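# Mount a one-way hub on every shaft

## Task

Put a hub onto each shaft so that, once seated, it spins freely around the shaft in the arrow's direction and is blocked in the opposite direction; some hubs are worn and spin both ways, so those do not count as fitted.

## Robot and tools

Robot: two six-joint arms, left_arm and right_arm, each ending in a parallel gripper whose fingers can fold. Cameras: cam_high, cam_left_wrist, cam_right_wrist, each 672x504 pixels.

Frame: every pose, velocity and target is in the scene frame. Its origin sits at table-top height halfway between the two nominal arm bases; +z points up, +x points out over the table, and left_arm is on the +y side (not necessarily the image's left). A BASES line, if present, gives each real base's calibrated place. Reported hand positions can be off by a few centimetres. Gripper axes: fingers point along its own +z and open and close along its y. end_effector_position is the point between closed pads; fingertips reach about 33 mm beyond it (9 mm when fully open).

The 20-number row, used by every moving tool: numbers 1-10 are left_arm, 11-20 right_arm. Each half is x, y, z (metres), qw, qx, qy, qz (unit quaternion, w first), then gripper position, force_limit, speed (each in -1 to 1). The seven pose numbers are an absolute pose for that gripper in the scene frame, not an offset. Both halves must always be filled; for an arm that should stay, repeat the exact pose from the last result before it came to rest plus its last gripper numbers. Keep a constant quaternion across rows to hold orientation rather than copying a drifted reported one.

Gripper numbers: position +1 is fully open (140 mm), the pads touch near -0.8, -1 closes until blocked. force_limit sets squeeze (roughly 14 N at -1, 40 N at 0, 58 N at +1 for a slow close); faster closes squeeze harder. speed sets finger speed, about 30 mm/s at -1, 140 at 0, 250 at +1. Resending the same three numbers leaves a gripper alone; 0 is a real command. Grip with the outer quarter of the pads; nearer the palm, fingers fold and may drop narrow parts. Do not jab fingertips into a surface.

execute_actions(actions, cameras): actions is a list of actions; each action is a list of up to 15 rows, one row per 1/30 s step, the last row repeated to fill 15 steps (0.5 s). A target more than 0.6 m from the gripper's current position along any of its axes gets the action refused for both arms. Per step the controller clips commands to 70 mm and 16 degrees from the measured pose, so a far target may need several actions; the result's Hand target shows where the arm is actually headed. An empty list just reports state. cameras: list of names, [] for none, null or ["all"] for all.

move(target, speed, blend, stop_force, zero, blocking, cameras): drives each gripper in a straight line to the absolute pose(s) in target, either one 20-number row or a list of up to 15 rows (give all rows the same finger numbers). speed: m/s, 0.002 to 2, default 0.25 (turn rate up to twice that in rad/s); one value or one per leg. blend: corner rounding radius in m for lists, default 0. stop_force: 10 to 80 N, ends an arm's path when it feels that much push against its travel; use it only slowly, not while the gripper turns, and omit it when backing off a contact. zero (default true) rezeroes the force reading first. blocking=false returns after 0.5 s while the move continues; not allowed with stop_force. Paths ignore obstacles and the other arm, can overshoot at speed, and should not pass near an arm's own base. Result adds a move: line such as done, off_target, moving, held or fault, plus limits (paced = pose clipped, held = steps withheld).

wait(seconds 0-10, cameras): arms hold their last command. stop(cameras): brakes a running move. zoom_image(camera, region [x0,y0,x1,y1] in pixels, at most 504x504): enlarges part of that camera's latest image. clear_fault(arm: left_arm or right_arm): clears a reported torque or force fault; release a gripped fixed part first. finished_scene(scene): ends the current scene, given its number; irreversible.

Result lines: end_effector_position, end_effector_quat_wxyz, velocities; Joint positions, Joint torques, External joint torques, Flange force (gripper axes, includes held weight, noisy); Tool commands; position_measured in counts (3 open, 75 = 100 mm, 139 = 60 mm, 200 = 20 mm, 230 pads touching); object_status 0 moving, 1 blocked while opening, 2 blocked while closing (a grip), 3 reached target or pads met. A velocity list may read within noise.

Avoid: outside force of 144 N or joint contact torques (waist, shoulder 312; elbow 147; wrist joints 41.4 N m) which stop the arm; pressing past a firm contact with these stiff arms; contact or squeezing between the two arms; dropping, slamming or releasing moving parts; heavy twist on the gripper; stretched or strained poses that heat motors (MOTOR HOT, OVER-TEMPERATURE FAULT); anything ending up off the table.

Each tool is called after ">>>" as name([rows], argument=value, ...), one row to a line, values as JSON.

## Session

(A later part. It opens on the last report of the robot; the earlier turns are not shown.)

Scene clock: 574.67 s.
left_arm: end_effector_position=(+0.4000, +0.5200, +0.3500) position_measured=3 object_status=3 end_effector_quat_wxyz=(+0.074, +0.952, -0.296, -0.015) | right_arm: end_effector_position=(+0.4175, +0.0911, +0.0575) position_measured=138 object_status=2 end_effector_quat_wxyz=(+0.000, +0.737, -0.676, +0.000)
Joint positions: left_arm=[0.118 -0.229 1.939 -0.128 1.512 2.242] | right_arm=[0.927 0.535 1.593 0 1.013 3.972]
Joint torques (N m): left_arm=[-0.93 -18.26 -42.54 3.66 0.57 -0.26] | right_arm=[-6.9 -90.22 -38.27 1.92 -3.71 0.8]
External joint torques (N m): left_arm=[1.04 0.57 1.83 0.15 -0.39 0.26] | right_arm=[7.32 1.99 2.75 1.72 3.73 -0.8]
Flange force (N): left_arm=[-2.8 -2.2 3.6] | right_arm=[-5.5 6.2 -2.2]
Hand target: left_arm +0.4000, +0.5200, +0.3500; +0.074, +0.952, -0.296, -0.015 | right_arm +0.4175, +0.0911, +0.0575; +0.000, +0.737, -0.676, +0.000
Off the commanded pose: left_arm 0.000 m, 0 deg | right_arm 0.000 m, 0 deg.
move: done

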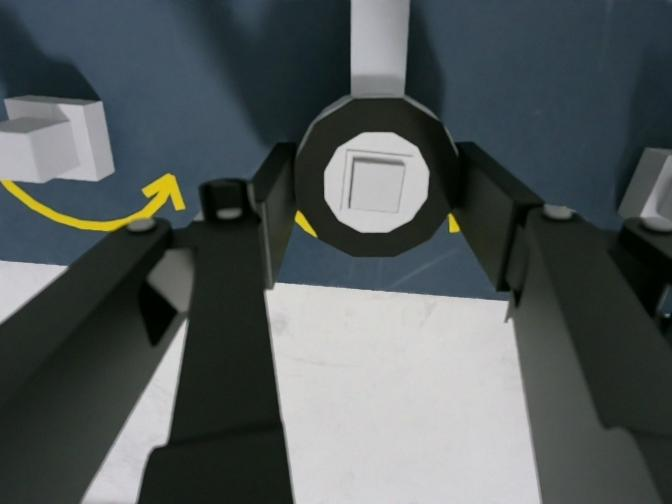

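>>> move(target=[0.40,0.52,0.35,0.074,0.952,-0.296,-0.015,1,1,1,0.4175,0.0911,0.0575,0,0.6884,-0.7254,0,-1,-1,-1], cameras=["cam_right_wrist"], speed=0.08)

>>> zoom_image(camera="cam_right_wrist", region=[250, 70, 500, 270])

Scene clock: 588.47 s.
left_arm: end_effector_position=(+0.4000, +0.5200, +0.3500) position_measured=3 object_status=3 end_effector_quat_wxyz=(+0.074, +0.952, -0.296, -0.015) | right_arm: end_effector_position=(+0.4175, +0.0911, +0.0575) position_measured=138 object_status=2 end_effector_quat_wxyz=(+0.000, +0.688, -0.725, +0.000)
Joint positions: left_arm=[0.118 -0.229 1.939 -0.128 1.512 2.242] | right_arm=[0.927 0.535 1.593 0 1.013 4.112]
Joint torques (N m): left_arm=[-1.98 -17.95 -42.64 3.62 0.49 -0.27] | right_arm=[-4.05 -89.4 -32.28 3.12 -0.26 1.07]
External joint torques (N m): left_arm=[2.22 -0.31 1.88 0.2 -0.3 0.28] | right_arm=[4.44 1.16 -3.29 0.53 0.28 -1.07]
Flange force (N): left_arm=[-5.8 -3.3 3.1] | right_arm=[-10.4 -1.4 -1.7]
Hand target: left_arm +0.4000, +0.5200, +0.3500; +0.074, +0.952, -0.296, -0.015 | right_arm +0.4175, +0.0911, +0.0575; +0.000, +0.688, -0.725, +0.000
Off the commanded pose: left_arm 0.000 m, 0 deg | right_arm 0.000 m, 0 deg.
move: done

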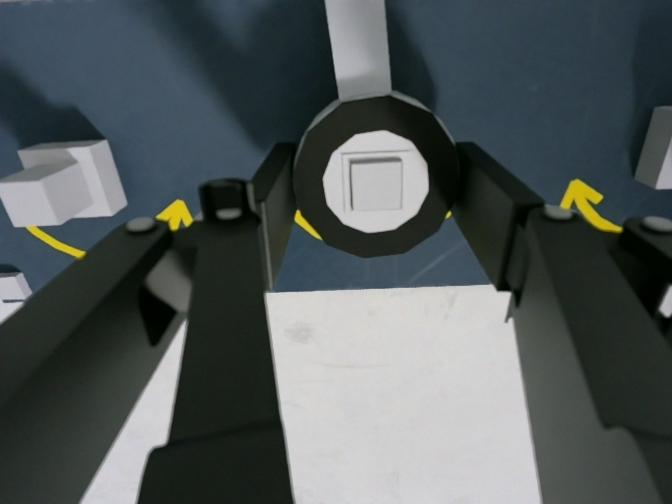

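Scaled by 2.016 (camera's finer frame: 960x720).

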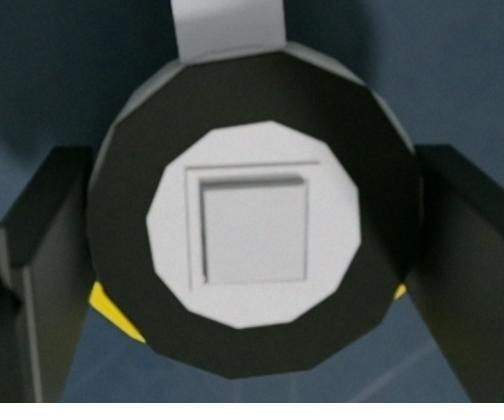

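>>> move([
  [0.40,0.52,0.35,0.074,0.952,-0.296,-0.015,1,1,1,0.4175,0.0911,0.0575,0,0.6884,-0.7254,0,0.25,-1,0],
  [0.40,0.52,0.35,0.074,0.952,-0.296,-0.015,1,1,1,0.4175,0.0911,0.12,0,0.7071,-0.7071,0,0.25,-1,0],
  [0.40,0.52,0.35,0.074,0.952,-0.296,-0.015,1,1,1,0.318,-0.052,0.1,0,0.7071,-0.7071,0,0.25,-1,0],
], cameras=["cam_right_wrist","cam_high"], speed=0.2)

>>> zoom_image(camera="cam_right_wrist", region=[250, 70, 500, 270])

Scene clock: 609.33 s.
left_arm: end_effector_position=(+0.4000, +0.5200, +0.3500) position_measured=3 object_status=3 end_effector_quat_wxyz=(+0.074, +0.952, -0.296, -0.015) | right_arm: end_effector_position=(+0.3180, -0.0520, +0.1000) position_measured=98 object_status=3 end_effector_quat_wxyz=(+0.000, +0.707, -0.707, +0.000)
Joint positions: left_arm=[0.118 -0.229 1.939 -0.128 1.512 2.242] | right_arm=[0.915 0.257 1.923 0 0.962 4.047]
Joint torques (N m): left_arm=[-1.57 -17.64 -42.51 3.68 0.45 -0.19] | right_arm=[-2.72 -62.62 -32.09 2.89 -0.39 0.43]
External joint torques (N m): left_arm=[1.72 -0.33 1.75 0.14 -0.27 0.2] | right_arm=[2.81 2.21 -2.28 0.63 0.41 -0.43]
Flange force (N): left_arm=[-4.8 -2.3 2.9] | right_arm=[-8.6 -1.3 -0.5]
Hand target: left_arm +0.4000, +0.5200, +0.3500; +0.074, +0.952, -0.296, -0.015 | right_arm +0.3180, -0.0520, +0.1000; +0.000, +0.707, -0.707, +0.000
Off the commanded pose: left_arm 0.000 m, 0 deg | right_arm 0.000 m, 0 deg.
move: done
Images, in order (width x height): cam_high 672x504, cam_right_wrist 672x504.

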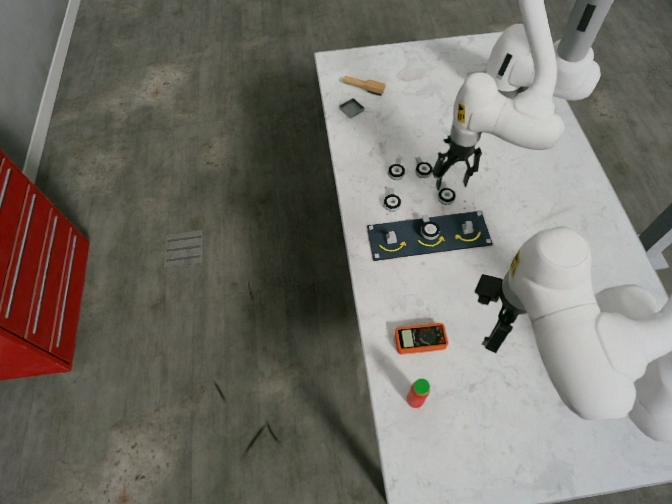

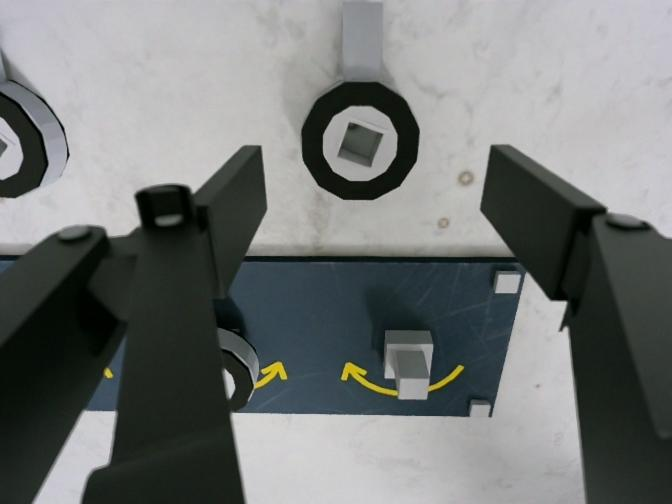

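Scaled by 2.016 (camera's finer frame: 960x720).

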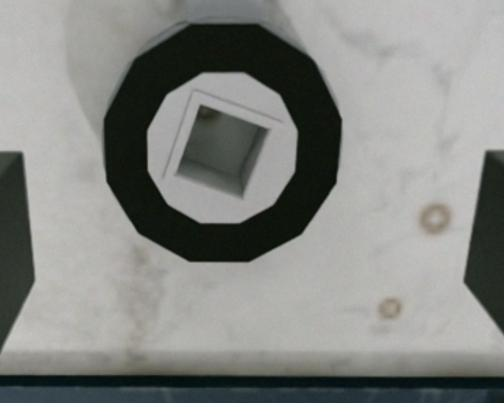

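>>> move([
  [0.40,0.52,0.35,0.074,0.952,-0.296,-0.015,1,1,1,0.322,-0.0505,0.08,0,0.5771,-0.8166,0,0.25,-1,0],
  [0.40,0.52,0.35,0.074,0.952,-0.296,-0.015,1,1,1,0.322,-0.0505,0.0355,0,0.5771,-0.8166,0,0.25,-1,0],
], cameras=["cam_right_wrist"], speed=0.15)

Scene clock: 622.50 s.
left_arm: end_effector_position=(+0.4000, +0.5200, +0.3500) position_measured=3 object_status=3 end_effector_quat_wxyz=(+0.074, +0.952, -0.296, -0.015) | right_arm: end_effector_position=(+0.3220, -0.0505, +0.0356) position_measured=98 object_status=3 end_effector_quat_wxyz=(+0.000, -0.577, +0.817, +0.000)
Joint positions: left_arm=[0.118 -0.229 1.939 -0.128 1.512 2.242] | right_arm=[0.911 0.331 1.966 0 0.845 4.384]
Joint torques (N m): left_arm=[-1.41 -17.96 -42.41 3.68 0.51 -0.27] | right_arm=[-3.21 -66.05 -28.87 2.64 -0.26 0.46]
External joint torques (N m): left_arm=[1.62 -0.14 1.69 0.14 -0.32 0.28] | right_arm=[3.52 1.18 -2.46 0.58 0.29 -0.46]
Flange force (N): left_arm=[-4.5 -2.5 3.0] | right_arm=[-7.9 2.9 -0.8]
Hand target: left_arm +0.4000, +0.5200, +0.3500; +0.074, +0.952, -0.296, -0.015 | right_arm +0.3220, -0.0505, +0.0355; +0.000, -0.577, +0.817, +0.000
Off the commanded pose: left_arm 0.000 m, 0 deg | right_arm 0.000 m, 0 deg.
move: done

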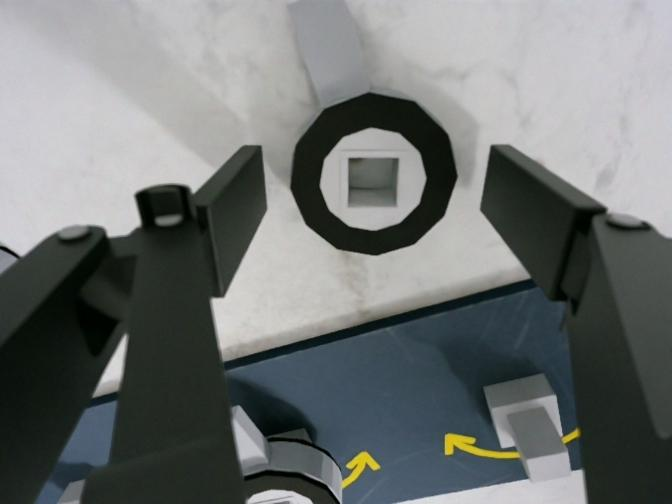

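>>> move(target=[0.40,0.52,0.35,0.074,0.952,-0.296,-0.015,1,1,1,0.322,-0.0505,0.0355,0,0.5771,-0.8166,0,-1,0.5,-1], cameras=[])

>>> wait(seconds=0.7, cameras=["cam_right_wrist"])

>>> move([
  [0.40,0.52,0.35,0.074,0.952,-0.296,-0.015,1,1,1,0.322,-0.0505,0.1,0,0.5771,-0.8166,0,-1,0.5,-1],
  [0.40,0.52,0.35,0.074,0.952,-0.296,-0.015,1,1,1,0.2877,0.0922,0.1,0,0.7071,-0.7071,0,-1,0.5,-1],
  [0.40,0.52,0.35,0.074,0.952,-0.296,-0.015,1,1,1,0.2877,0.0922,0.084,0,0.7071,-0.7071,0,-1,0.5,-1],
], cameras=["cam_right_wrist"], speed=0.2)

>>> zoom_image(camera="cam_right_wrist", region=[300, 100, 450, 250])

Scene clock: 647.47 s.
left_arm: end_effector_position=(+0.4000, +0.5200, +0.3500) position_measured=3 object_status=3 end_effector_quat_wxyz=(+0.074, +0.952, -0.296, -0.015) | right_arm: end_effector_position=(+0.3220, -0.0505, +0.0355) position_measured=140 object_status=0 end_effector_quat_wxyz=(+0.000, -0.577, +0.817, +0.000)
Joint positions: left_arm=[0.118 -0.229 1.939 -0.128 1.512 2.242] | right_arm=[0.911 0.331 1.966 0 0.845 4.384]
Joint torques (N m): left_arm=[-1.34 -17.55 -42.4 3.66 0.52 -0.18] | right_arm=[-2.82 -55.41 -22.86 2.81 -1.77 0.54]
External joint torques (N m): left_arm=[1.47 -0.41 1.61 0.16 -0.33 0.18] | right_arm=[2.94 -9.39 -8.48 0.41 1.8 -0.54]
Flange force (N): left_arm=[-4.4 -1.8 2.9] | right_arm=[-6.3 2.2 -19.9]
Hand target: left_arm +0.4000, +0.5200, +0.3500; +0.074, +0.952, -0.296, -0.015 | right_arm +0.3220, -0.0505, +0.0355; +0.000, -0.577, +0.817, +0.000
Off the commanded pose: left_arm 0.000 m, 0 deg | right_arm 0.000 m, 0 deg.
move: done

Scene clock: 648.17 s.
left_arm: end_effector_position=(+0.4000, +0.5200, +0.3500) position_measured=3 object_status=3 end_effector_quat_wxyz=(+0.074, +0.952, -0.296, -0.015) | right_arm: end_effector_position=(+0.3220, -0.0505, +0.0355) position_measured=140 object_status=2 end_effector_quat_wxyz=(+0.000, -0.577, +0.817, +0.000)
Joint positions: left_arm=[0.118 -0.229 1.939 -0.128 1.512 2.242] | right_arm=[0.911 0.331 1.966 0 0.845 4.384]
Joint torques (N m): left_arm=[-1.7 -18.36 -42.48 3.69 0.48 -0.23] | right_arm=[-2.77 -54.51 -22.44 2.79 -1.61 0.55]
External joint torques (N m): left_arm=[1.79 0.67 1.78 0.12 -0.3 0.24] | right_arm=[2.85 -10.27 -8.86 0.42 1.64 -0.54]
Flange force (N): left_arm=[-3.7 -3.6 3.1] | right_arm=[-5.8 2.2 -20.9]
Hand target: left_arm +0.4000, +0.5200, +0.3500; +0.074, +0.952, -0.296, -0.015 | right_arm +0.3220, -0.0505, +0.0355; +0.000, -0.577, +0.817, +0.000
Tool commands: left_gripper/position=+1.0 left_gripper/force_limit=+1.0 left_gripper/speed=+1.0 right_gripper/position=-1.0 right_gripper/force_limit=+0.5 right_gripper/speed=-1.0
Off the commanded pose: left_arm 0.000 m, 0 deg | right_arm 0.000 m, 0 deg.
wait: 0.70 s; at rest by 0.17 s

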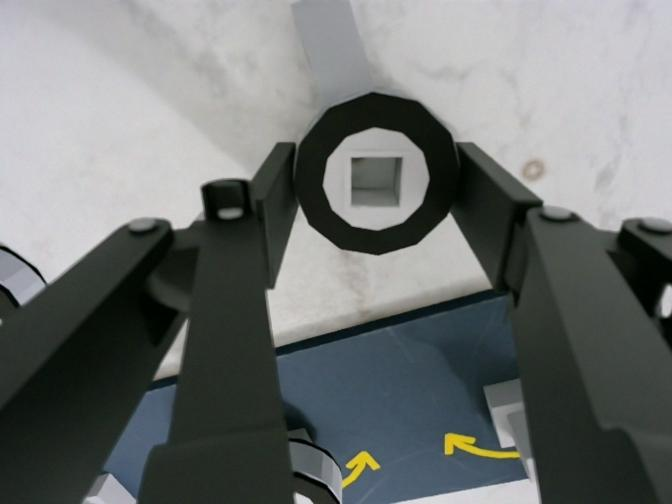

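Scene clock: 650.00 s.
left_arm: end_effector_position=(+0.4000, +0.5200, +0.3500) position_measured=3 object_status=3 end_effector_quat_wxyz=(+0.074, +0.952, -0.296, -0.015) | right_arm: end_effector_position=(+0.2877, +0.0922, +0.0841) position_measured=140 object_status=2 end_effector_quat_wxyz=(+0.000, +0.707, -0.707, +0.000)
Joint positions: left_arm=[0.118 -0.229 1.939 -0.128 1.512 2.242] | right_arm=[1.072 0.422 1.718 0 1.001 4.204]
Joint torques (N m): left_arm=[-1.27 -18.03 -42.61 3.6 0.49 -0.25] | right_arm=[-2.7 -81.98 -33.87 2.99 -0.52 0.54]
External joint torques (N m): left_arm=[1.43 0.14 1.92 0.22 -0.31 0.26] | right_arm=[3.03 4.35 -1.45 0.64 0.55 -0.54]
Flange force (N): left_arm=[-4.0 -2.3 3.4] | right_arm=[-10.1 -1.2 1.8]
Hand target: left_arm +0.4000, +0.5200, +0.3500; +0.074, +0.952, -0.296, -0.015 | right_arm +0.2877, +0.0922, +0.0840; +0.000, +0.707, -0.707, +0.000
Off the commanded pose: left_arm 0.000 m, 0 deg | right_arm 0.000 m, 0 deg.
move: done

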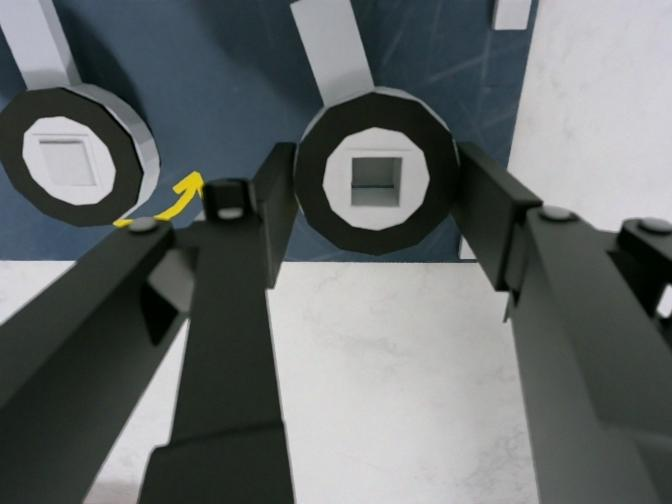

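Scaled by 3.360 (camera's finer frame: 960x720).

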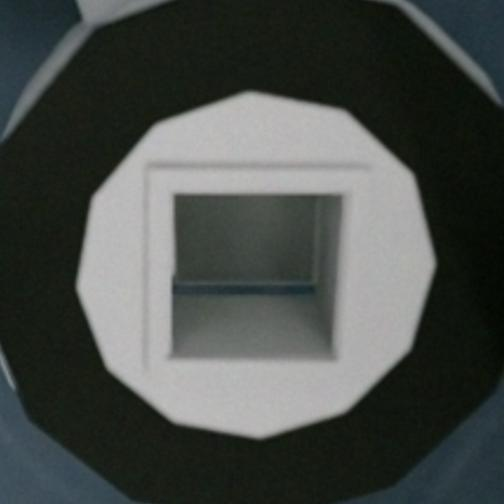

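>>> move(target=[0.40,0.52,0.35,0.074,0.952,-0.296,-0.015,1,1,1,0.2877,0.0922,0.070,0,0.7071,-0.7071,0,-1,0.5,-1], speed=0.01, stop_force=10, cameras=["cam_right_wrist"])

Scene clock: 687.30 s.
left_arm: end_effector_position=(+0.4000, +0.5200, +0.3500) position_measured=3 object_status=3 end_effector_quat_wxyz=(+0.074, +0.952, -0.296, -0.015) | right_arm: end_effector_position=(+0.2876, +0.0922, +0.0805) position_measured=140 object_status=2 end_effector_quat_wxyz=(+0.000, +0.707, -0.707, +0.000)
Joint positions: left_arm=[0.118 -0.229 1.939 -0.128 1.512 2.242] | right_arm=[1.072 0.426 1.72 0 0.996 4.204]
Joint torques (N m): left_arm=[-1.12 -18.1 -42.67 3.71 0.55 -0.26] | right_arm=[-7.43 -84.27 -39.78 1.27 -2.94 0.59]
External joint torques (N m): left_arm=[1.3 0.06 1.91 0.11 -0.36 0.27] | right_arm=[7.63 6.64 4.61 2.35 2.97 -0.59]
Flange force (N): left_arm=[-3.9 -2.0 3.5] | right_arm=[-6.1 7.8 4.5]
Hand target: left_arm +0.4000, +0.5200, +0.3500; +0.074, +0.952, -0.296, -0.015 | right_arm +0.2876, +0.0922, +0.0805; +0.000, +0.707, -0.707, +0.000
Off the commanded pose: left_arm 0.000 m, 0 deg | right_arm 0.010 m, 0 deg.
move: contact (right_arm)

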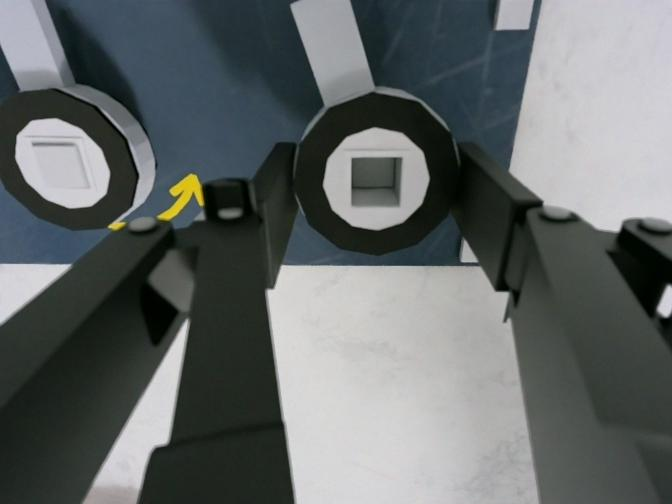

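>>> zoom_image(camera="cam_right_wrist", region=[310, 130, 440, 230])

Scaled by 3.877 (camera's finer frame: 960x720).

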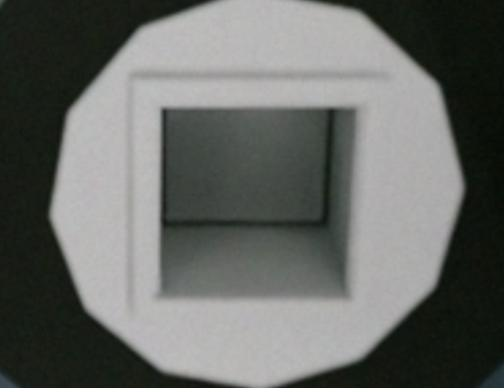

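>>> move([
  [0.40,0.52,0.35,0.074,0.952,-0.296,-0.015,1,1,1,0.2877,0.0922,0.0825,0,0.7071,-0.7071,0,-1,0.5,-1],
  [0.40,0.52,0.35,0.074,0.952,-0.296,-0.015,1,1,1,0.2879,0.0918,0.0825,0,0.7071,-0.7071,0,-1,0.5,-1],
], speed=0.02, cameras=[])

>>> move(target=[0.40,0.52,0.35,0.074,0.952,-0.296,-0.015,1,1,1,0.2879,0.0918,0.070,0,0.7071,-0.7071,0,-1,0.5,-1], speed=0.01, stop_force=10, cameras=["cam_right_wrist"])

>>> zoom_image(camera="cam_right_wrist", region=[310, 130, 440, 230])

Scene clock: 713.90 s.
left_arm: end_effector_position=(+0.4000, +0.5200, +0.3500) position_measured=3 object_status=3 end_effector_quat_wxyz=(+0.074, +0.952, -0.296, -0.015) | right_arm: end_effector_position=(+0.2879, +0.0918, +0.0825) position_measured=140 object_status=2 end_effector_quat_wxyz=(+0.000, +0.707, -0.707, +0.000)
Joint positions: left_arm=[0.118 -0.229 1.939 -0.128 1.512 2.242] | right_arm=[1.071 0.424 1.719 0 0.999 4.203]
Joint torques (N m): left_arm=[-1.99 -18.1 -42.61 3.65 0.57 -0.31] | right_arm=[-3.11 -81.44 -34.57 2.98 -0.4 0.51]
External joint torques (N m): left_arm=[2.06 0.58 1.95 0.15 -0.39 0.32] | right_arm=[3.27 3.79 -0.67 0.63 0.42 -0.51]
Flange force (N): left_arm=[-4.5 -4.1 3.5] | right_arm=[-8.1 0.2 2.1]
Hand target: left_arm +0.4000, +0.5200, +0.3500; +0.074, +0.952, -0.296, -0.015 | right_arm +0.2879, +0.0918, +0.0825; +0.000, +0.707, -0.707, +0.000
Off the commanded pose: left_arm 0.000 m, 0 deg | right_arm 0.000 m, 0 deg.
move: done

Scene clock: 714.70 s.
left_arm: end_effector_position=(+0.4000, +0.5200, +0.3500) position_measured=3 object_status=3 end_effector_quat_wxyz=(+0.074, +0.952, -0.296, -0.015) | right_arm: end_effector_position=(+0.2879, +0.0918, +0.0808) position_measured=140 object_status=2 end_effector_quat_wxyz=(+0.000, +0.707, -0.707, +0.000)
Joint positions: left_arm=[0.118 -0.229 1.939 -0.128 1.512 2.242] | right_arm=[1.071 0.425 1.721 0 0.996 4.203]
Joint torques (N m): left_arm=[-1.54 -17.84 -42.57 3.68 0.52 -0.27] | right_arm=[-11.41 -74.58 -33.64 -0.57 -2.89 0.44]
External joint torques (N m): left_arm=[1.62 0.3 1.92 0.13 -0.35 0.28] | right_arm=[11.78 -3 -1.47 4.18 2.92 -0.44]
Flange force (N): left_arm=[-4.1 -2.9 3.4] | right_arm=[-8.7 13.1 -8.6]
Hand target: left_arm +0.4000, +0.5200, +0.3500; +0.074, +0.952, -0.296, -0.015 | right_arm +0.2879, +0.0918, +0.0809; +0.000, +0.707, -0.707, +0.000
Off the commanded pose: left_arm 0.000 m, 0 deg | right_arm 0.011 m, 0 deg.
move: contact (right_arm)

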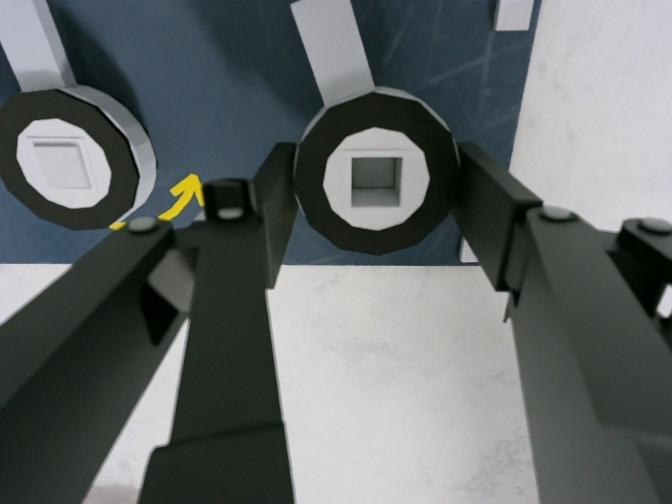

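Scaled by 3.877 (camera's finer frame: 960x720).

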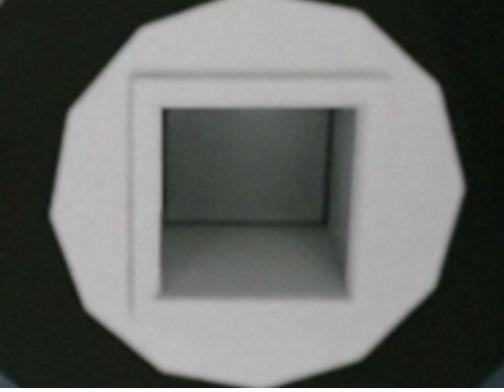

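>>> move(target=[0.40,0.52,0.35,0.074,0.952,-0.296,-0.015,1,1,1,0.2879,0.0918,0.070,0,0.7071,-0.7071,0,-1,0.5,-1], speed=0.008, stop_force=14, cameras=["cam_right_wrist"])

>>> zoom_image(camera="cam_right_wrist", region=[310, 130, 440, 230])

Scene clock: 726.73 s.
left_arm: end_effector_position=(+0.4000, +0.5200, +0.3500) position_measured=3 object_status=3 end_effector_quat_wxyz=(+0.074, +0.952, -0.296, -0.015) | right_arm: end_effector_position=(+0.2879, +0.0918, +0.0700) position_measured=140 object_status=2 end_effector_quat_wxyz=(+0.000, +0.707, -0.707, +0.000)
Joint positions: left_arm=[0.118 -0.229 1.939 -0.128 1.512 2.242] | right_arm=[1.071 0.435 1.729 0 0.978 4.203]
Joint torques (N m): left_arm=[-0.79 -18.13 -42.45 3.68 0.45 -0.25] | right_arm=[-15.1 -79.05 -36.63 -1.76 -3.51 0.6]
External joint torques (N m): left_arm=[1.03 -0.12 1.64 0.15 -0.27 0.25] | right_arm=[15.16 0.93 1.88 5.32 3.53 -0.6]
Flange force (N): left_arm=[-3.5 -1.4 3.0] | right_arm=[-9.8 17.5 -3.6]
Hand target: left_arm +0.4000, +0.5200, +0.3500; +0.074, +0.952, -0.296, -0.015 | right_arm +0.2879, +0.0918, +0.0700; +0.000, +0.707, -0.707, +0.000
Off the commanded pose: left_arm 0.000 m, 0 deg | right_arm 0.000 m, 0 deg.
move: done

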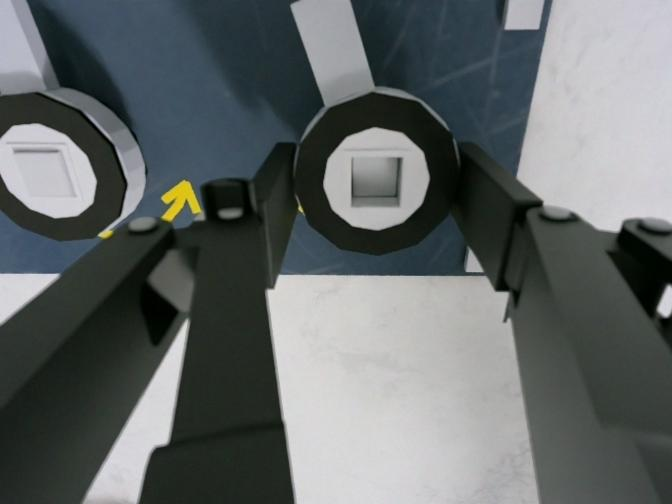

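Scaled by 3.877 (camera's finer frame: 960x720).

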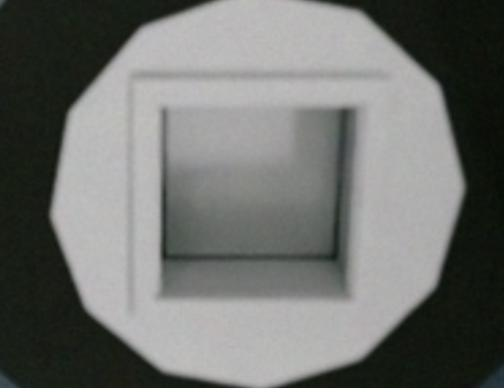

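>>> move(target=[0.40,0.52,0.35,0.074,0.952,-0.296,-0.015,1,1,1,0.2877,0.0918,0.045,0,0.7071,-0.7071,0,-1,0.5,-1], speed=0.015, stop_force=12, cameras=["cam_right_wrist"])

>>> zoom_image(camera="cam_right_wrist", region=[310, 130, 440, 230])

Scene clock: 737.57 s.
left_arm: end_effector_position=(+0.4000, +0.5200, +0.3500) position_measured=3 object_status=3 end_effector_quat_wxyz=(+0.074, +0.952, -0.296, -0.015) | right_arm: end_effector_position=(+0.2879, +0.0918, +0.0578) position_measured=140 object_status=2 end_effector_quat_wxyz=(+0.000, +0.707, -0.707, +0.000)
Joint positions: left_arm=[0.118 -0.229 1.939 -0.128 1.512 2.242] | right_arm=[1.071 0.446 1.738 0 0.958 4.203]
Joint torques (N m): left_arm=[-1.92 -18.53 -42.53 3.64 0.53 -0.25] | right_arm=[-15.62 -60.42 -26.95 -1.84 -5.48 0.48]
External joint torques (N m): left_arm=[1.97 1.11 1.9 0.16 -0.36 0.26] | right_arm=[15.85 -18.36 -7.31 5.35 5.51 -0.48]
Flange force (N): left_arm=[-3.6 -4.5 3.4] | right_arm=[-6.1 20.6 -31.4]
Hand target: left_arm +0.4000, +0.5200, +0.3500; +0.074, +0.952, -0.296, -0.015 | right_arm +0.2879, +0.0918, +0.0578; +0.000, +0.707, -0.707, +0.000
Off the commanded pose: left_arm 0.000 m, 0 deg | right_arm 0.013 m, 0 deg.
move: contact (right_arm)

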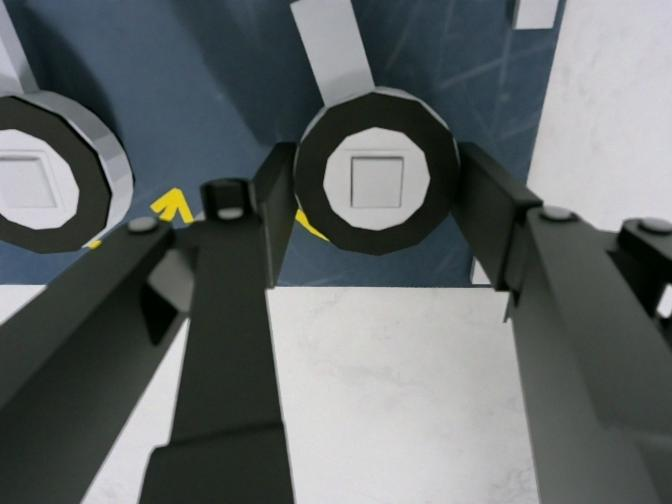

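Scaled by 3.877 (camera's finer frame: 960x720).

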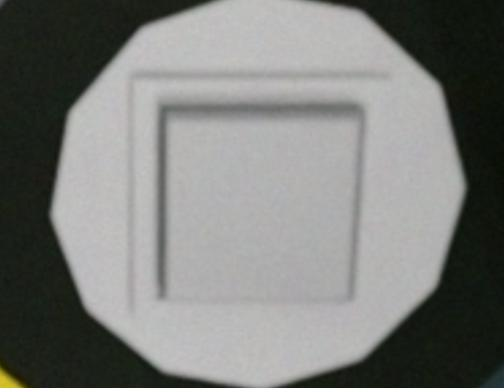

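>>> move([
  [0.40,0.52,0.35,0.074,0.952,-0.296,-0.015,1,1,1,0.2879,0.0918,0.0583,0,0.7071,-0.7071,0,-1,0.5,-1],
  [0.40,0.52,0.35,0.074,0.952,-0.296,-0.015,1,1,1,0.2879,0.0918,0.0583,0,0.7071,-0.7071,0,0.08,0.5,-1],
  [0.40,0.52,0.35,0.074,0.952,-0.296,-0.015,1,1,1,0.2879,0.0918,0.0583,0,0.7071,-0.7071,0,-1,-1,-1],
], speed=0.02, cameras=["cam_right_wrist"])

>>> move(target=[0.40,0.52,0.35,0.074,0.952,-0.296,-0.015,1,1,1,0.2879,0.0918,0.0583,0,0.7771,-0.6293,0,-1,-1,-1], speed=0.08, cameras=["cam_right_wrist"])

>>> move(target=[0.40,0.52,0.35,0.074,0.952,-0.296,-0.015,1,1,1,0.2879,0.0918,0.0583,0,0.7071,-0.7071,0,-1,-1,-1], speed=0.08, cameras=["cam_right_wrist"])

>>> move(target=[0.40,0.52,0.35,0.074,0.952,-0.296,-0.015,1,1,1,0.2879,0.0918,0.0583,0,0.6293,-0.7771,0,-1,-1,-1], speed=0.08, cameras=["cam_right_wrist"])

Scene clock: 754.63 s.
left_arm: end_effector_position=(+0.4000, +0.5200, +0.3500) position_measured=3 object_status=3 end_effector_quat_wxyz=(+0.074, +0.952, -0.296, -0.015) | right_arm: end_effector_position=(+0.2878, +0.0918, +0.0583) position_measured=138 object_status=0 end_effector_quat_wxyz=(+0.000, +0.707, -0.707, +0.000)
Joint positions: left_arm=[0.118 -0.229 1.939 -0.128 1.512 2.242] | right_arm=[1.071 0.446 1.737 0 0.959 4.203]
Joint torques (N m): left_arm=[-1.24 -17.9 -42.7 3.72 0.54 -0.14] | right_arm=[-12.75 -74.23 -32.56 -0.98 -3.48 0.54]
External joint torques (N m): left_arm=[1.4 -0.15 1.96 0.09 -0.35 0.14] | right_arm=[12.76 -4.39 -1.73 4.49 3.51 -0.54]
Flange force (N): left_arm=[-4.2 -1.7 3.6] | right_arm=[-8.7 14.5 -11.1]
Hand target: left_arm +0.4000, +0.5200, +0.3500; +0.074, +0.952, -0.296, -0.015 | right_arm +0.2879, +0.0918, +0.0583; +0.000, +0.707, -0.707, +0.000
Off the commanded pose: left_arm 0.000 m, 0 deg | right_arm 0.000 m, 0 deg.
move: done

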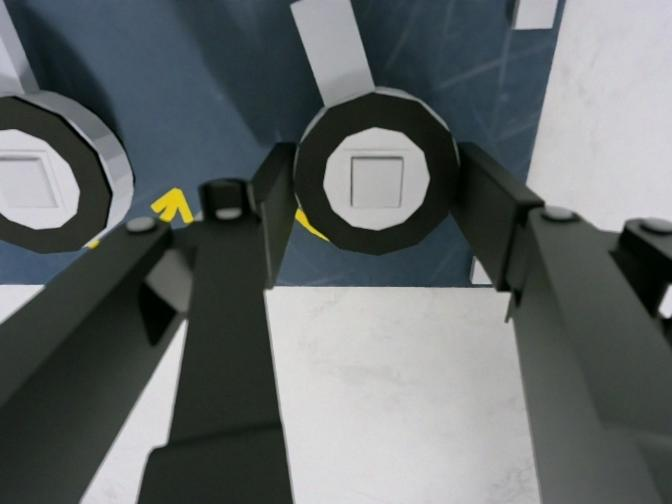

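Scene clock: 756.33 s.
left_arm: end_effector_position=(+0.4000, +0.5200, +0.3500) position_measured=3 object_status=3 end_effector_quat_wxyz=(+0.074, +0.952, -0.296, -0.015) | right_arm: end_effector_position=(+0.2878, +0.0918, +0.0583) position_measured=138 object_status=2 end_effector_quat_wxyz=(+0.000, +0.777, -0.629, +0.000)
Joint positions: left_arm=[0.118 -0.229 1.939 -0.128 1.512 2.242] | right_arm=[1.071 0.446 1.737 0 0.959 3.994]
Joint torques (N m): left_arm=[-1.68 -18.13 -42.34 3.69 0.49 -0.18] | right_arm=[-21.99 -73.02 -38.06 -4.62 -7.39 0.29]
External joint torques (N m): left_arm=[1.9 -0.1 1.6 0.13 -0.3 0.18] | right_arm=[22.3 -5.79 3.76 8.13 7.42 -0.29]
Flange force (N): left_arm=[-4.6 -3.0 2.7] | right_arm=[-12.2 29.0 -15.0]
Hand target: left_arm +0.4000, +0.5200, +0.3500; +0.074, +0.952, -0.296, -0.015 | right_arm +0.2879, +0.0918, +0.0583; +0.000, +0.777, -0.629, +0.000
Off the commanded pose: left_arm 0.000 m, 0 deg | right_arm 0.000 m, 0 deg.
move: done

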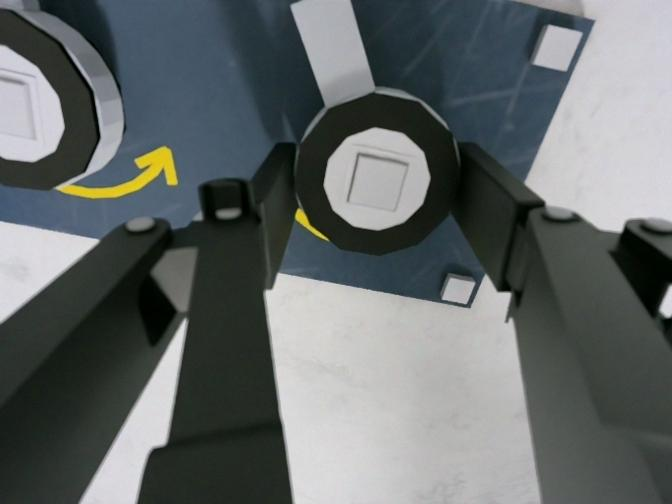

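Scene clock: 758.03 s.
left_arm: end_effector_position=(+0.4000, +0.5200, +0.3500) position_measured=3 object_status=3 end_effector_quat_wxyz=(+0.074, +0.952, -0.296, -0.015) | right_arm: end_effector_position=(+0.2880, +0.0918, +0.0583) position_measured=138 object_status=2 end_effector_quat_wxyz=(+0.000, +0.707, -0.707, +0.000)
Joint positions: left_arm=[0.118 -0.229 1.939 -0.128 1.512 2.242] | right_arm=[1.071 0.446 1.737 0 0.959 4.203]
Joint torques (N m): left_arm=[-1.55 -18.21 -42.68 3.63 0.45 -0.27] | right_arm=[-14.86 -74.24 -34.73 -1.95 -4.79 0.62]
External joint torques (N m): left_arm=[1.72 0.28 1.99 0.18 -0.26 0.28] | right_arm=[15.03 -4.57 0.41 5.46 4.82 -0.63]
Flange force (N): left_arm=[-4.4 -3.0 3.4] | right_arm=[-6.8 18.8 -11.9]
Hand target: left_arm +0.4000, +0.5200, +0.3500; +0.074, +0.952, -0.296, -0.015 | right_arm +0.2879, +0.0918, +0.0583; +0.000, +0.707, -0.707, +0.000
Off the commanded pose: left_arm 0.000 m, 0 deg | right_arm 0.000 m, 0 deg.
move: done

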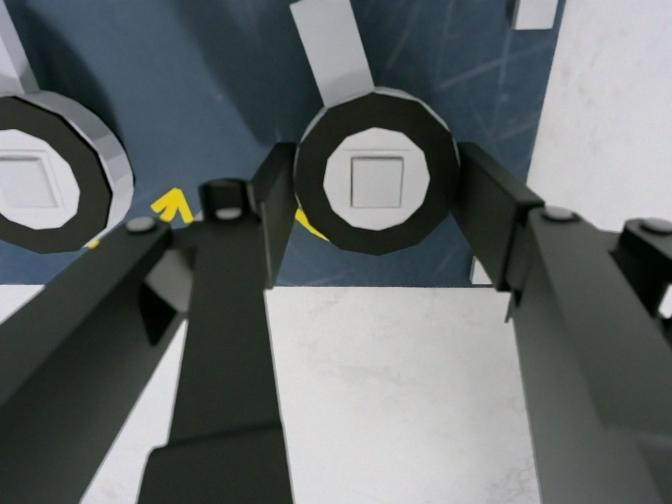

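Scene clock: 759.73 s.
left_arm: end_effector_position=(+0.4000, +0.5200, +0.3500) position_measured=3 object_status=3 end_effector_quat_wxyz=(+0.074, +0.952, -0.296, -0.015) | right_arm: end_effector_position=(+0.2880, +0.0918, +0.0583) position_measured=138 object_status=2 end_effector_quat_wxyz=(+0.000, -0.629, +0.777, +0.000)
Joint positions: left_arm=[0.118 -0.229 1.939 -0.128 1.512 2.242] | right_arm=[1.071 0.446 1.737 0 0.959 4.413]
Joint torques (N m): left_arm=[-1.42 -18.23 -42.49 3.68 0.58 -0.27] | right_arm=[-3.56 -75.76 -31.72 2.53 -2.32 0.45]
External joint torques (N m): left_arm=[1.61 0.09 1.75 0.13 -0.39 0.28] | right_arm=[3.81 -2.79 -2.49 0.99 2.35 -0.45]
Flange force (N): left_arm=[-4.2 -2.8 3.2] | right_arm=[-4.7 3.6 -8.2]
Hand target: left_arm +0.4000, +0.5200, +0.3500; +0.074, +0.952, -0.296, -0.015 | right_arm +0.2879, +0.0918, +0.0583; +0.000, -0.629, +0.777, +0.000
Off the commanded pose: left_arm 0.000 m, 0 deg | right_arm 0.000 m, 0 deg.
move: done

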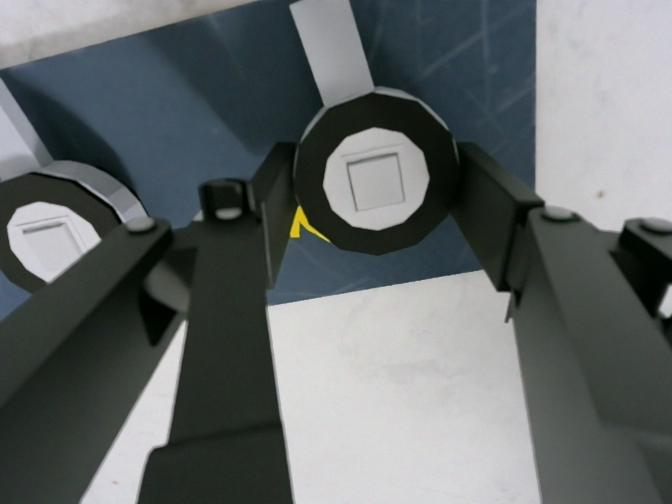

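>>> move(target=[0.40,0.52,0.35,0.074,0.952,-0.296,-0.015,1,1,1,0.2879,0.0918,0.0583,0,0.8910,-0.4540,0,-1,-1,-1], speed=0.12, cameras=["cam_right_wrist"])

>>> move(target=[0.40,0.52,0.35,0.074,0.952,-0.296,-0.015,1,1,1,0.2879,0.0918,0.0583,0,0.6293,-0.7771,0,-1,-1,-1], speed=0.12, cameras=["cam_right_wrist"])

Scene clock: 774.20 s.
left_arm: end_effector_position=(+0.4000, +0.5200, +0.3500) position_measured=3 object_status=3 end_effector_quat_wxyz=(+0.074, +0.952, -0.296, -0.015) | right_arm: end_effector_position=(+0.2879, +0.0918, +0.0583) position_measured=138 object_status=2 end_effector_quat_wxyz=(+0.000, +0.891, -0.454, +0.000)
Joint positions: left_arm=[0.118 -0.229 1.939 -0.128 1.512 2.242] | right_arm=[1.071 0.446 1.737 0 0.959 3.575]
Joint torques (N m): left_arm=[-1.55 -17.71 -42.8 3.71 0.51 -0.2] | right_arm=[-21.41 -70.57 -51.99 -4.14 -17.02 0.17]
External joint torques (N m): left_arm=[1.71 -0.11 2.07 0.11 -0.33 0.21] | right_arm=[21.72 -8.01 17.74 7.63 17.03 -0.17]
Flange force (N): left_arm=[-4.8 -2.4 3.6] | right_arm=[-10.7 43.6 -23.0]
Hand target: left_arm +0.4000, +0.5200, +0.3500; +0.074, +0.952, -0.296, -0.015 | right_arm +0.2879, +0.0918, +0.0583; +0.000, +0.891, -0.454, +0.000
Off the commanded pose: left_arm 0.000 m, 0 deg | right_arm 0.000 m, 0 deg.
move: done

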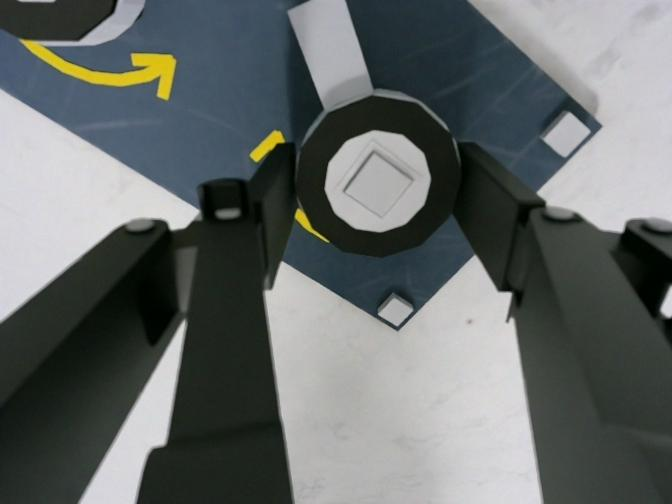

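Scene clock: 778.13 s.
left_arm: end_effector_position=(+0.4000, +0.5200, +0.3500) position_measured=3 object_status=3 end_effector_quat_wxyz=(+0.074, +0.952, -0.296, -0.015) | right_arm: end_effector_position=(+0.2880, +0.0917, +0.0583) position_measured=138 object_status=2 end_effector_quat_wxyz=(+0.000, -0.629, +0.777, +0.000)
Joint positions: left_arm=[0.118 -0.229 1.939 -0.128 1.512 2.242] | right_arm=[1.071 0.446 1.737 0 0.959 4.413]
Joint torques (N m): left_arm=[-1.39 -18 -42.63 3.72 0.45 -0.3] | right_arm=[-7.86 -76.55 -32.58 0.92 -2.49 0.66]
External joint torques (N m): left_arm=[1.54 -0.13 1.84 0.09 -0.27 0.31] | right_arm=[8.23 -2.1 -1.66 2.6 2.53 -0.66]
Flange force (N): left_arm=[-4.6 -2.3 3.2] | right_arm=[-5.7 9.3 -7.3]
Hand target: left_arm +0.4000, +0.5200, +0.3500; +0.074, +0.952, -0.296, -0.015 | right_arm +0.2879, +0.0918, +0.0583; +0.000, -0.629, +0.777, +0.000
Off the commanded pose: left_arm 0.000 m, 0 deg | right_arm 0.000 m, 0 deg.
move: done

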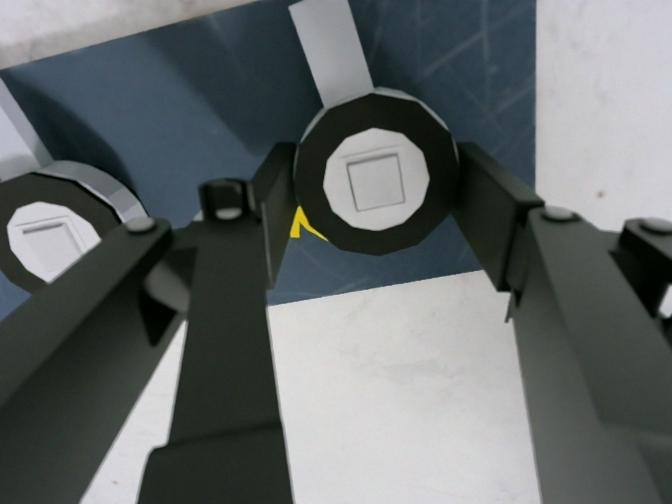

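>>> move([
  [0.40,0.52,0.35,0.074,0.952,-0.296,-0.015,1,1,1,0.2879,0.0918,0.0583,0,0.7071,-0.7071,0,-1,-1,-1],
  [0.40,0.52,0.35,0.074,0.952,-0.296,-0.015,1,1,1,0.2879,0.0918,0.0583,0,0.7071,-0.7071,0,-0.98,0.5,-1],
], speed=0.1, cameras=[])

>>> move([
  [0.40,0.52,0.35,0.074,0.952,-0.296,-0.015,1,1,1,0.2879,0.0918,0.09,0,0.7071,-0.7071,0,-0.98,0.5,-1],
  [0.40,0.52,0.35,0.074,0.952,-0.296,-0.015,1,1,1,0.2879,0.0918,0.105,0,0.7071,-0.7071,0,-0.98,0.5,-1],
  [0.40,0.52,0.35,0.074,0.952,-0.296,-0.015,1,1,1,0.322,-0.0505,0.105,0,0.7071,-0.7071,0,-0.98,0.5,-1],
  [0.40,0.52,0.35,0.074,0.952,-0.296,-0.015,1,1,1,0.322,-0.0505,0.039,0,0.7071,-0.7071,0,-0.98,0.5,-1],
], speed=[0.03,0.1,0.15,0.06], blend=[0,0.015,0.015,0], cameras=["cam_right_wrist"])

Scene clock: 793.13 s.
left_arm: end_effector_position=(+0.4000, +0.5200, +0.3500) position_measured=3 object_status=3 end_effector_quat_wxyz=(+0.074, +0.952, -0.296, -0.015) | right_arm: end_effector_position=(+0.2879, +0.0918, +0.0583) position_measured=140 object_status=0 end_effector_quat_wxyz=(+0.000, +0.707, -0.707, +0.000)
Joint positions: left_arm=[0.118 -0.229 1.939 -0.128 1.512 2.242] | right_arm=[1.071 0.446 1.737 0 0.959 4.203]
Joint torques (N m): left_arm=[-1.53 -17.76 -42.77 3.62 0.5 -0.18] | right_arm=[-13.83 -67.82 -30.9 -1.27 -5.05 0.47]
External joint torques (N m): left_arm=[1.61 0.21 2.14 0.19 -0.31 0.18] | right_arm=[14.06 -10.83 -3.35 4.77 5.08 -0.47]
Flange force (N): left_arm=[-4.3 -2.5 3.8] | right_arm=[-6.1 17.9 -20.8]
Hand target: left_arm +0.4000, +0.5200, +0.3500; +0.074, +0.952, -0.296, -0.015 | right_arm +0.2879, +0.0918, +0.0583; +0.000, +0.707, -0.707, +0.000
Off the commanded pose: left_arm 0.000 m, 0 deg | right_arm 0.000 m, 0 deg.
move: done

Scene clock: 796.80 s.
left_arm: end_effector_position=(+0.4000, +0.5200, +0.3500) position_measured=3 object_status=3 end_effector_quat_wxyz=(+0.074, +0.952, -0.296, -0.015) | right_arm: end_effector_position=(+0.3220, -0.0505, +0.0390) position_measured=140 object_status=2 end_effector_quat_wxyz=(+0.000, +0.707, -0.707, +0.000)
Joint positions: left_arm=[0.118 -0.229 1.939 -0.128 1.512 2.242] | right_arm=[0.911 0.327 1.963 0 0.852 4.043]
Joint torques (N m): left_arm=[-1.16 -18.13 -42.25 3.64 0.51 -0.2] | right_arm=[-3.06 -67.88 -30.09 2.59 -0.37 0.54]
External joint torques (N m): left_arm=[1.34 0.14 1.58 0.17 -0.32 0.2] | right_arm=[3.18 3.29 -1.43 0.63 0.39 -0.54]
Flange force (N): left_arm=[-3.5 -2.3 2.9] | right_arm=[-8.7 -0.9 2.1]
Hand target: left_arm +0.4000, +0.5200, +0.3500; +0.074, +0.952, -0.296, -0.015 | right_arm +0.3220, -0.0505, +0.0390; +0.000, +0.707, -0.707, +0.000
Off the commanded pose: left_arm 0.000 m, 0 deg | right_arm 0.000 m, 0 deg.
move: done; blend cut to 0.0075 m at target 2

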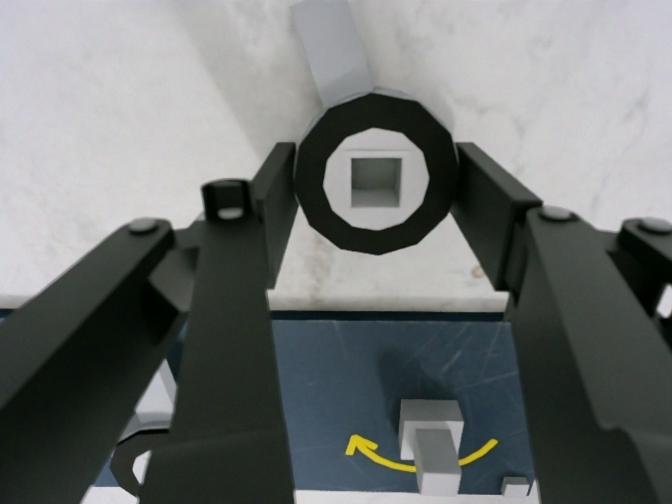

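>>> move(target=[0.40,0.52,0.35,0.074,0.952,-0.296,-0.015,1,1,1,0.322,-0.0505,0.032,0,0.7071,-0.7071,0,-0.98,0.5,-1], speed=0.015, stop_force=10, cameras=[])

>>> move([
  [0.40,0.52,0.35,0.074,0.952,-0.296,-0.015,1,1,1,0.322,-0.0505,0.036,0,0.7071,-0.7071,0,-0.98,0.5,-1],
  [0.40,0.52,0.35,0.074,0.952,-0.296,-0.015,1,1,1,0.322,-0.0505,0.036,0,0.7071,-0.7071,0,0.25,0.5,0],
  [0.40,0.52,0.35,0.074,0.952,-0.296,-0.015,1,1,1,0.322,-0.0505,0.1,0,0.7071,-0.7071,0,0.25,0.5,0],
  [0.40,0.52,0.35,0.074,0.952,-0.296,-0.015,1,1,1,0.516,-0.052,0.1,0,0.7071,-0.7071,0,0.25,0.5,0],
], speed=[0.05,0.05,0.12,0.2], cameras=["cam_right_wrist"])

>>> zoom_image(camera="cam_right_wrist", region=[270, 40, 470, 190])

Scene clock: 810.53 s.
left_arm: end_effector_position=(+0.4000, +0.5200, +0.3500) position_measured=3 object_status=3 end_effector_quat_wxyz=(+0.074, +0.952, -0.296, -0.015) | right_arm: end_effector_position=(+0.3221, -0.0504, +0.0358) position_measured=140 object_status=2 end_effector_quat_wxyz=(+0.000, +0.707, -0.707, +0.000)
Joint positions: left_arm=[0.118 -0.229 1.939 -0.128 1.512 2.242] | right_arm=[0.911 0.33 1.965 0 0.846 4.043]
Joint torques (N m): left_arm=[-1.37 -17.67 -42.44 3.68 0.58 -0.23] | right_arm=[-3.24 -50.18 -20.74 2.58 -2.49 0.51]
External joint torques (N m): left_arm=[1.55 -0.61 1.62 0.14 -0.4 0.24] | right_arm=[3.4 -14.5 -10.57 0.63 2.51 -0.51]
Flange force (N): left_arm=[-4.8 -1.8 3.0] | right_arm=[-5.4 1.9 -28.5]
Hand target: left_arm +0.4000, +0.5200, +0.3500; +0.074, +0.952, -0.296, -0.015 | right_arm +0.3220, -0.0504, +0.0358; +0.000, +0.707, -0.707, +0.000
Off the commanded pose: left_arm 0.000 m, 0 deg | right_arm 0.004 m, 0 deg.
move: contact (right_arm)

Scene clock: 813.77 s.
left_arm: end_effector_position=(+0.4000, +0.5200, +0.3500) position_measured=3 object_status=3 end_effector_quat_wxyz=(+0.074, +0.952, -0.296, -0.015) | right_arm: end_effector_position=(+0.5159, -0.0520, +0.1000) position_measured=98 object_status=3 end_effector_quat_wxyz=(+0.000, +0.707, -0.707, +0.000)
Joint positions: left_arm=[0.118 -0.229 1.939 -0.128 1.512 2.242] | right_arm=[0.706 0.44 1.657 0 1.044 3.838]
Joint torques (N m): left_arm=[-1.48 -18.2 -42.76 3.73 0.45 -0.16] | right_arm=[-3.08 -81.21 -34.65 3.12 -0.52 0.77]
External joint torques (N m): left_arm=[1.63 0.26 2.03 0.09 -0.27 0.17] | right_arm=[3.49 0.91 -1.48 0.57 0.55 -0.77]
Flange force (N): left_arm=[-4.2 -2.6 3.5] | right_arm=[-6.1 -1.3 -1.4]
Hand target: left_arm +0.4000, +0.5200, +0.3500; +0.074, +0.952, -0.296, -0.015 | right_arm +0.5160, -0.0520, +0.1000; +0.000, +0.707, -0.707, +0.000
Off the commanded pose: left_arm 0.000 m, 0 deg | right_arm 0.000 m, 0 deg.
move: done

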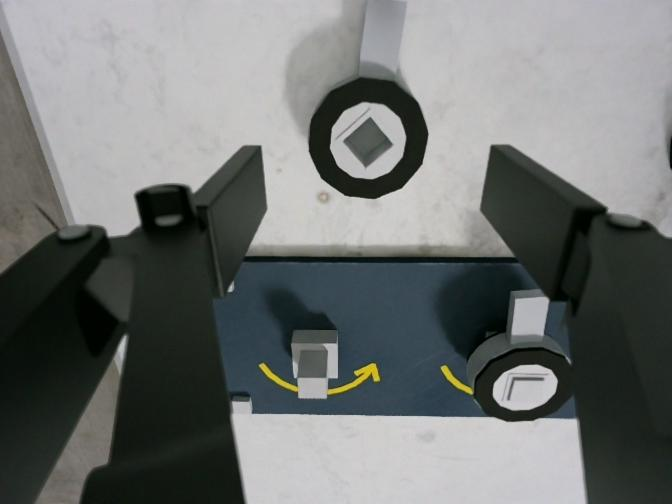

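Scaled by 2.520 (camera's finer frame: 960x720).

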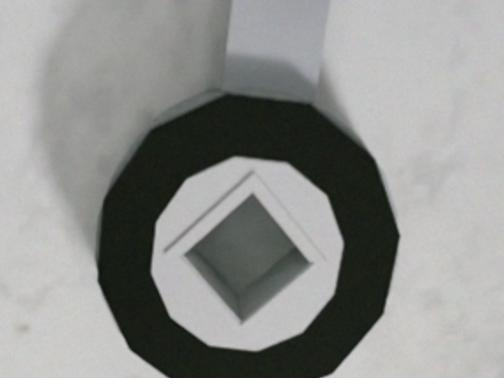

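>>> move(target=[0.40,0.52,0.35,0.074,0.952,-0.296,-0.015,1,1,1,0.516,-0.049,0.1,0,0.3420,-0.9397,0,0.25,0.5,0], speed=0.25, cameras=["cam_right_wrist"])

>>> zoom_image(camera="cam_right_wrist", region=[270, 40, 470, 190])

Scene clock: 841.37 s.
left_arm: end_effector_position=(+0.4000, +0.5200, +0.3500) position_measured=3 object_status=3 end_effector_quat_wxyz=(+0.074, +0.952, -0.296, -0.015) | right_arm: end_effector_position=(+0.5160, -0.0490, +0.1000) position_measured=98 object_status=3 end_effector_quat_wxyz=(+0.000, -0.342, +0.940, +0.000)
Joint positions: left_arm=[0.118 -0.229 1.939 -0.128 1.512 2.242] | right_arm=[0.709 0.443 1.653 0 1.046 4.714]
Joint torques (N m): left_arm=[-1.29 -18.38 -42.31 3.66 0.47 -0.2] | right_arm=[-2.96 -82.77 -33.67 3.19 -0.29 0.57]
External joint torques (N m): left_arm=[1.48 0.34 1.56 0.16 -0.29 0.21] | right_arm=[3.16 2.33 -2.56 0.55 0.33 -0.57]
Flange force (N): left_arm=[-3.5 -2.8 2.8] | right_arm=[-9.1 3.9 -0.7]
Hand target: left_arm +0.4000, +0.5200, +0.3500; +0.074, +0.952, -0.296, -0.015 | right_arm +0.5160, -0.0490, +0.1000; +0.000, -0.342, +0.940, +0.000
Off the commanded pose: left_arm 0.000 m, 0 deg | right_arm 0.000 m, 0 deg.
move: done

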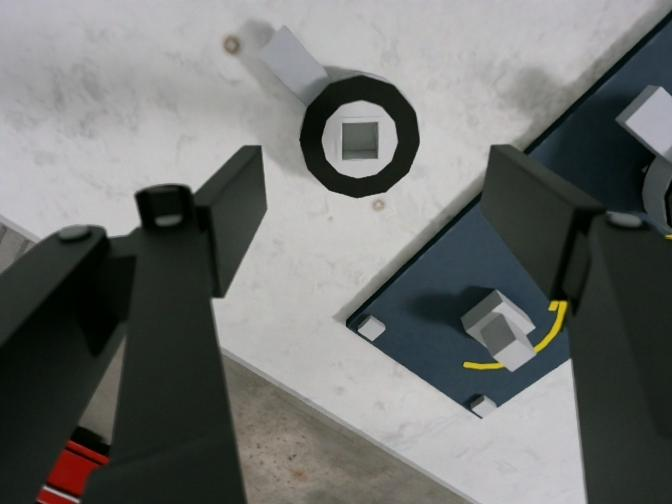

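Scaled by 2.520 (camera's finer frame: 960x720).

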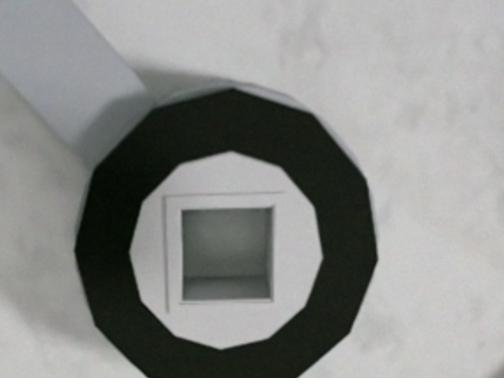

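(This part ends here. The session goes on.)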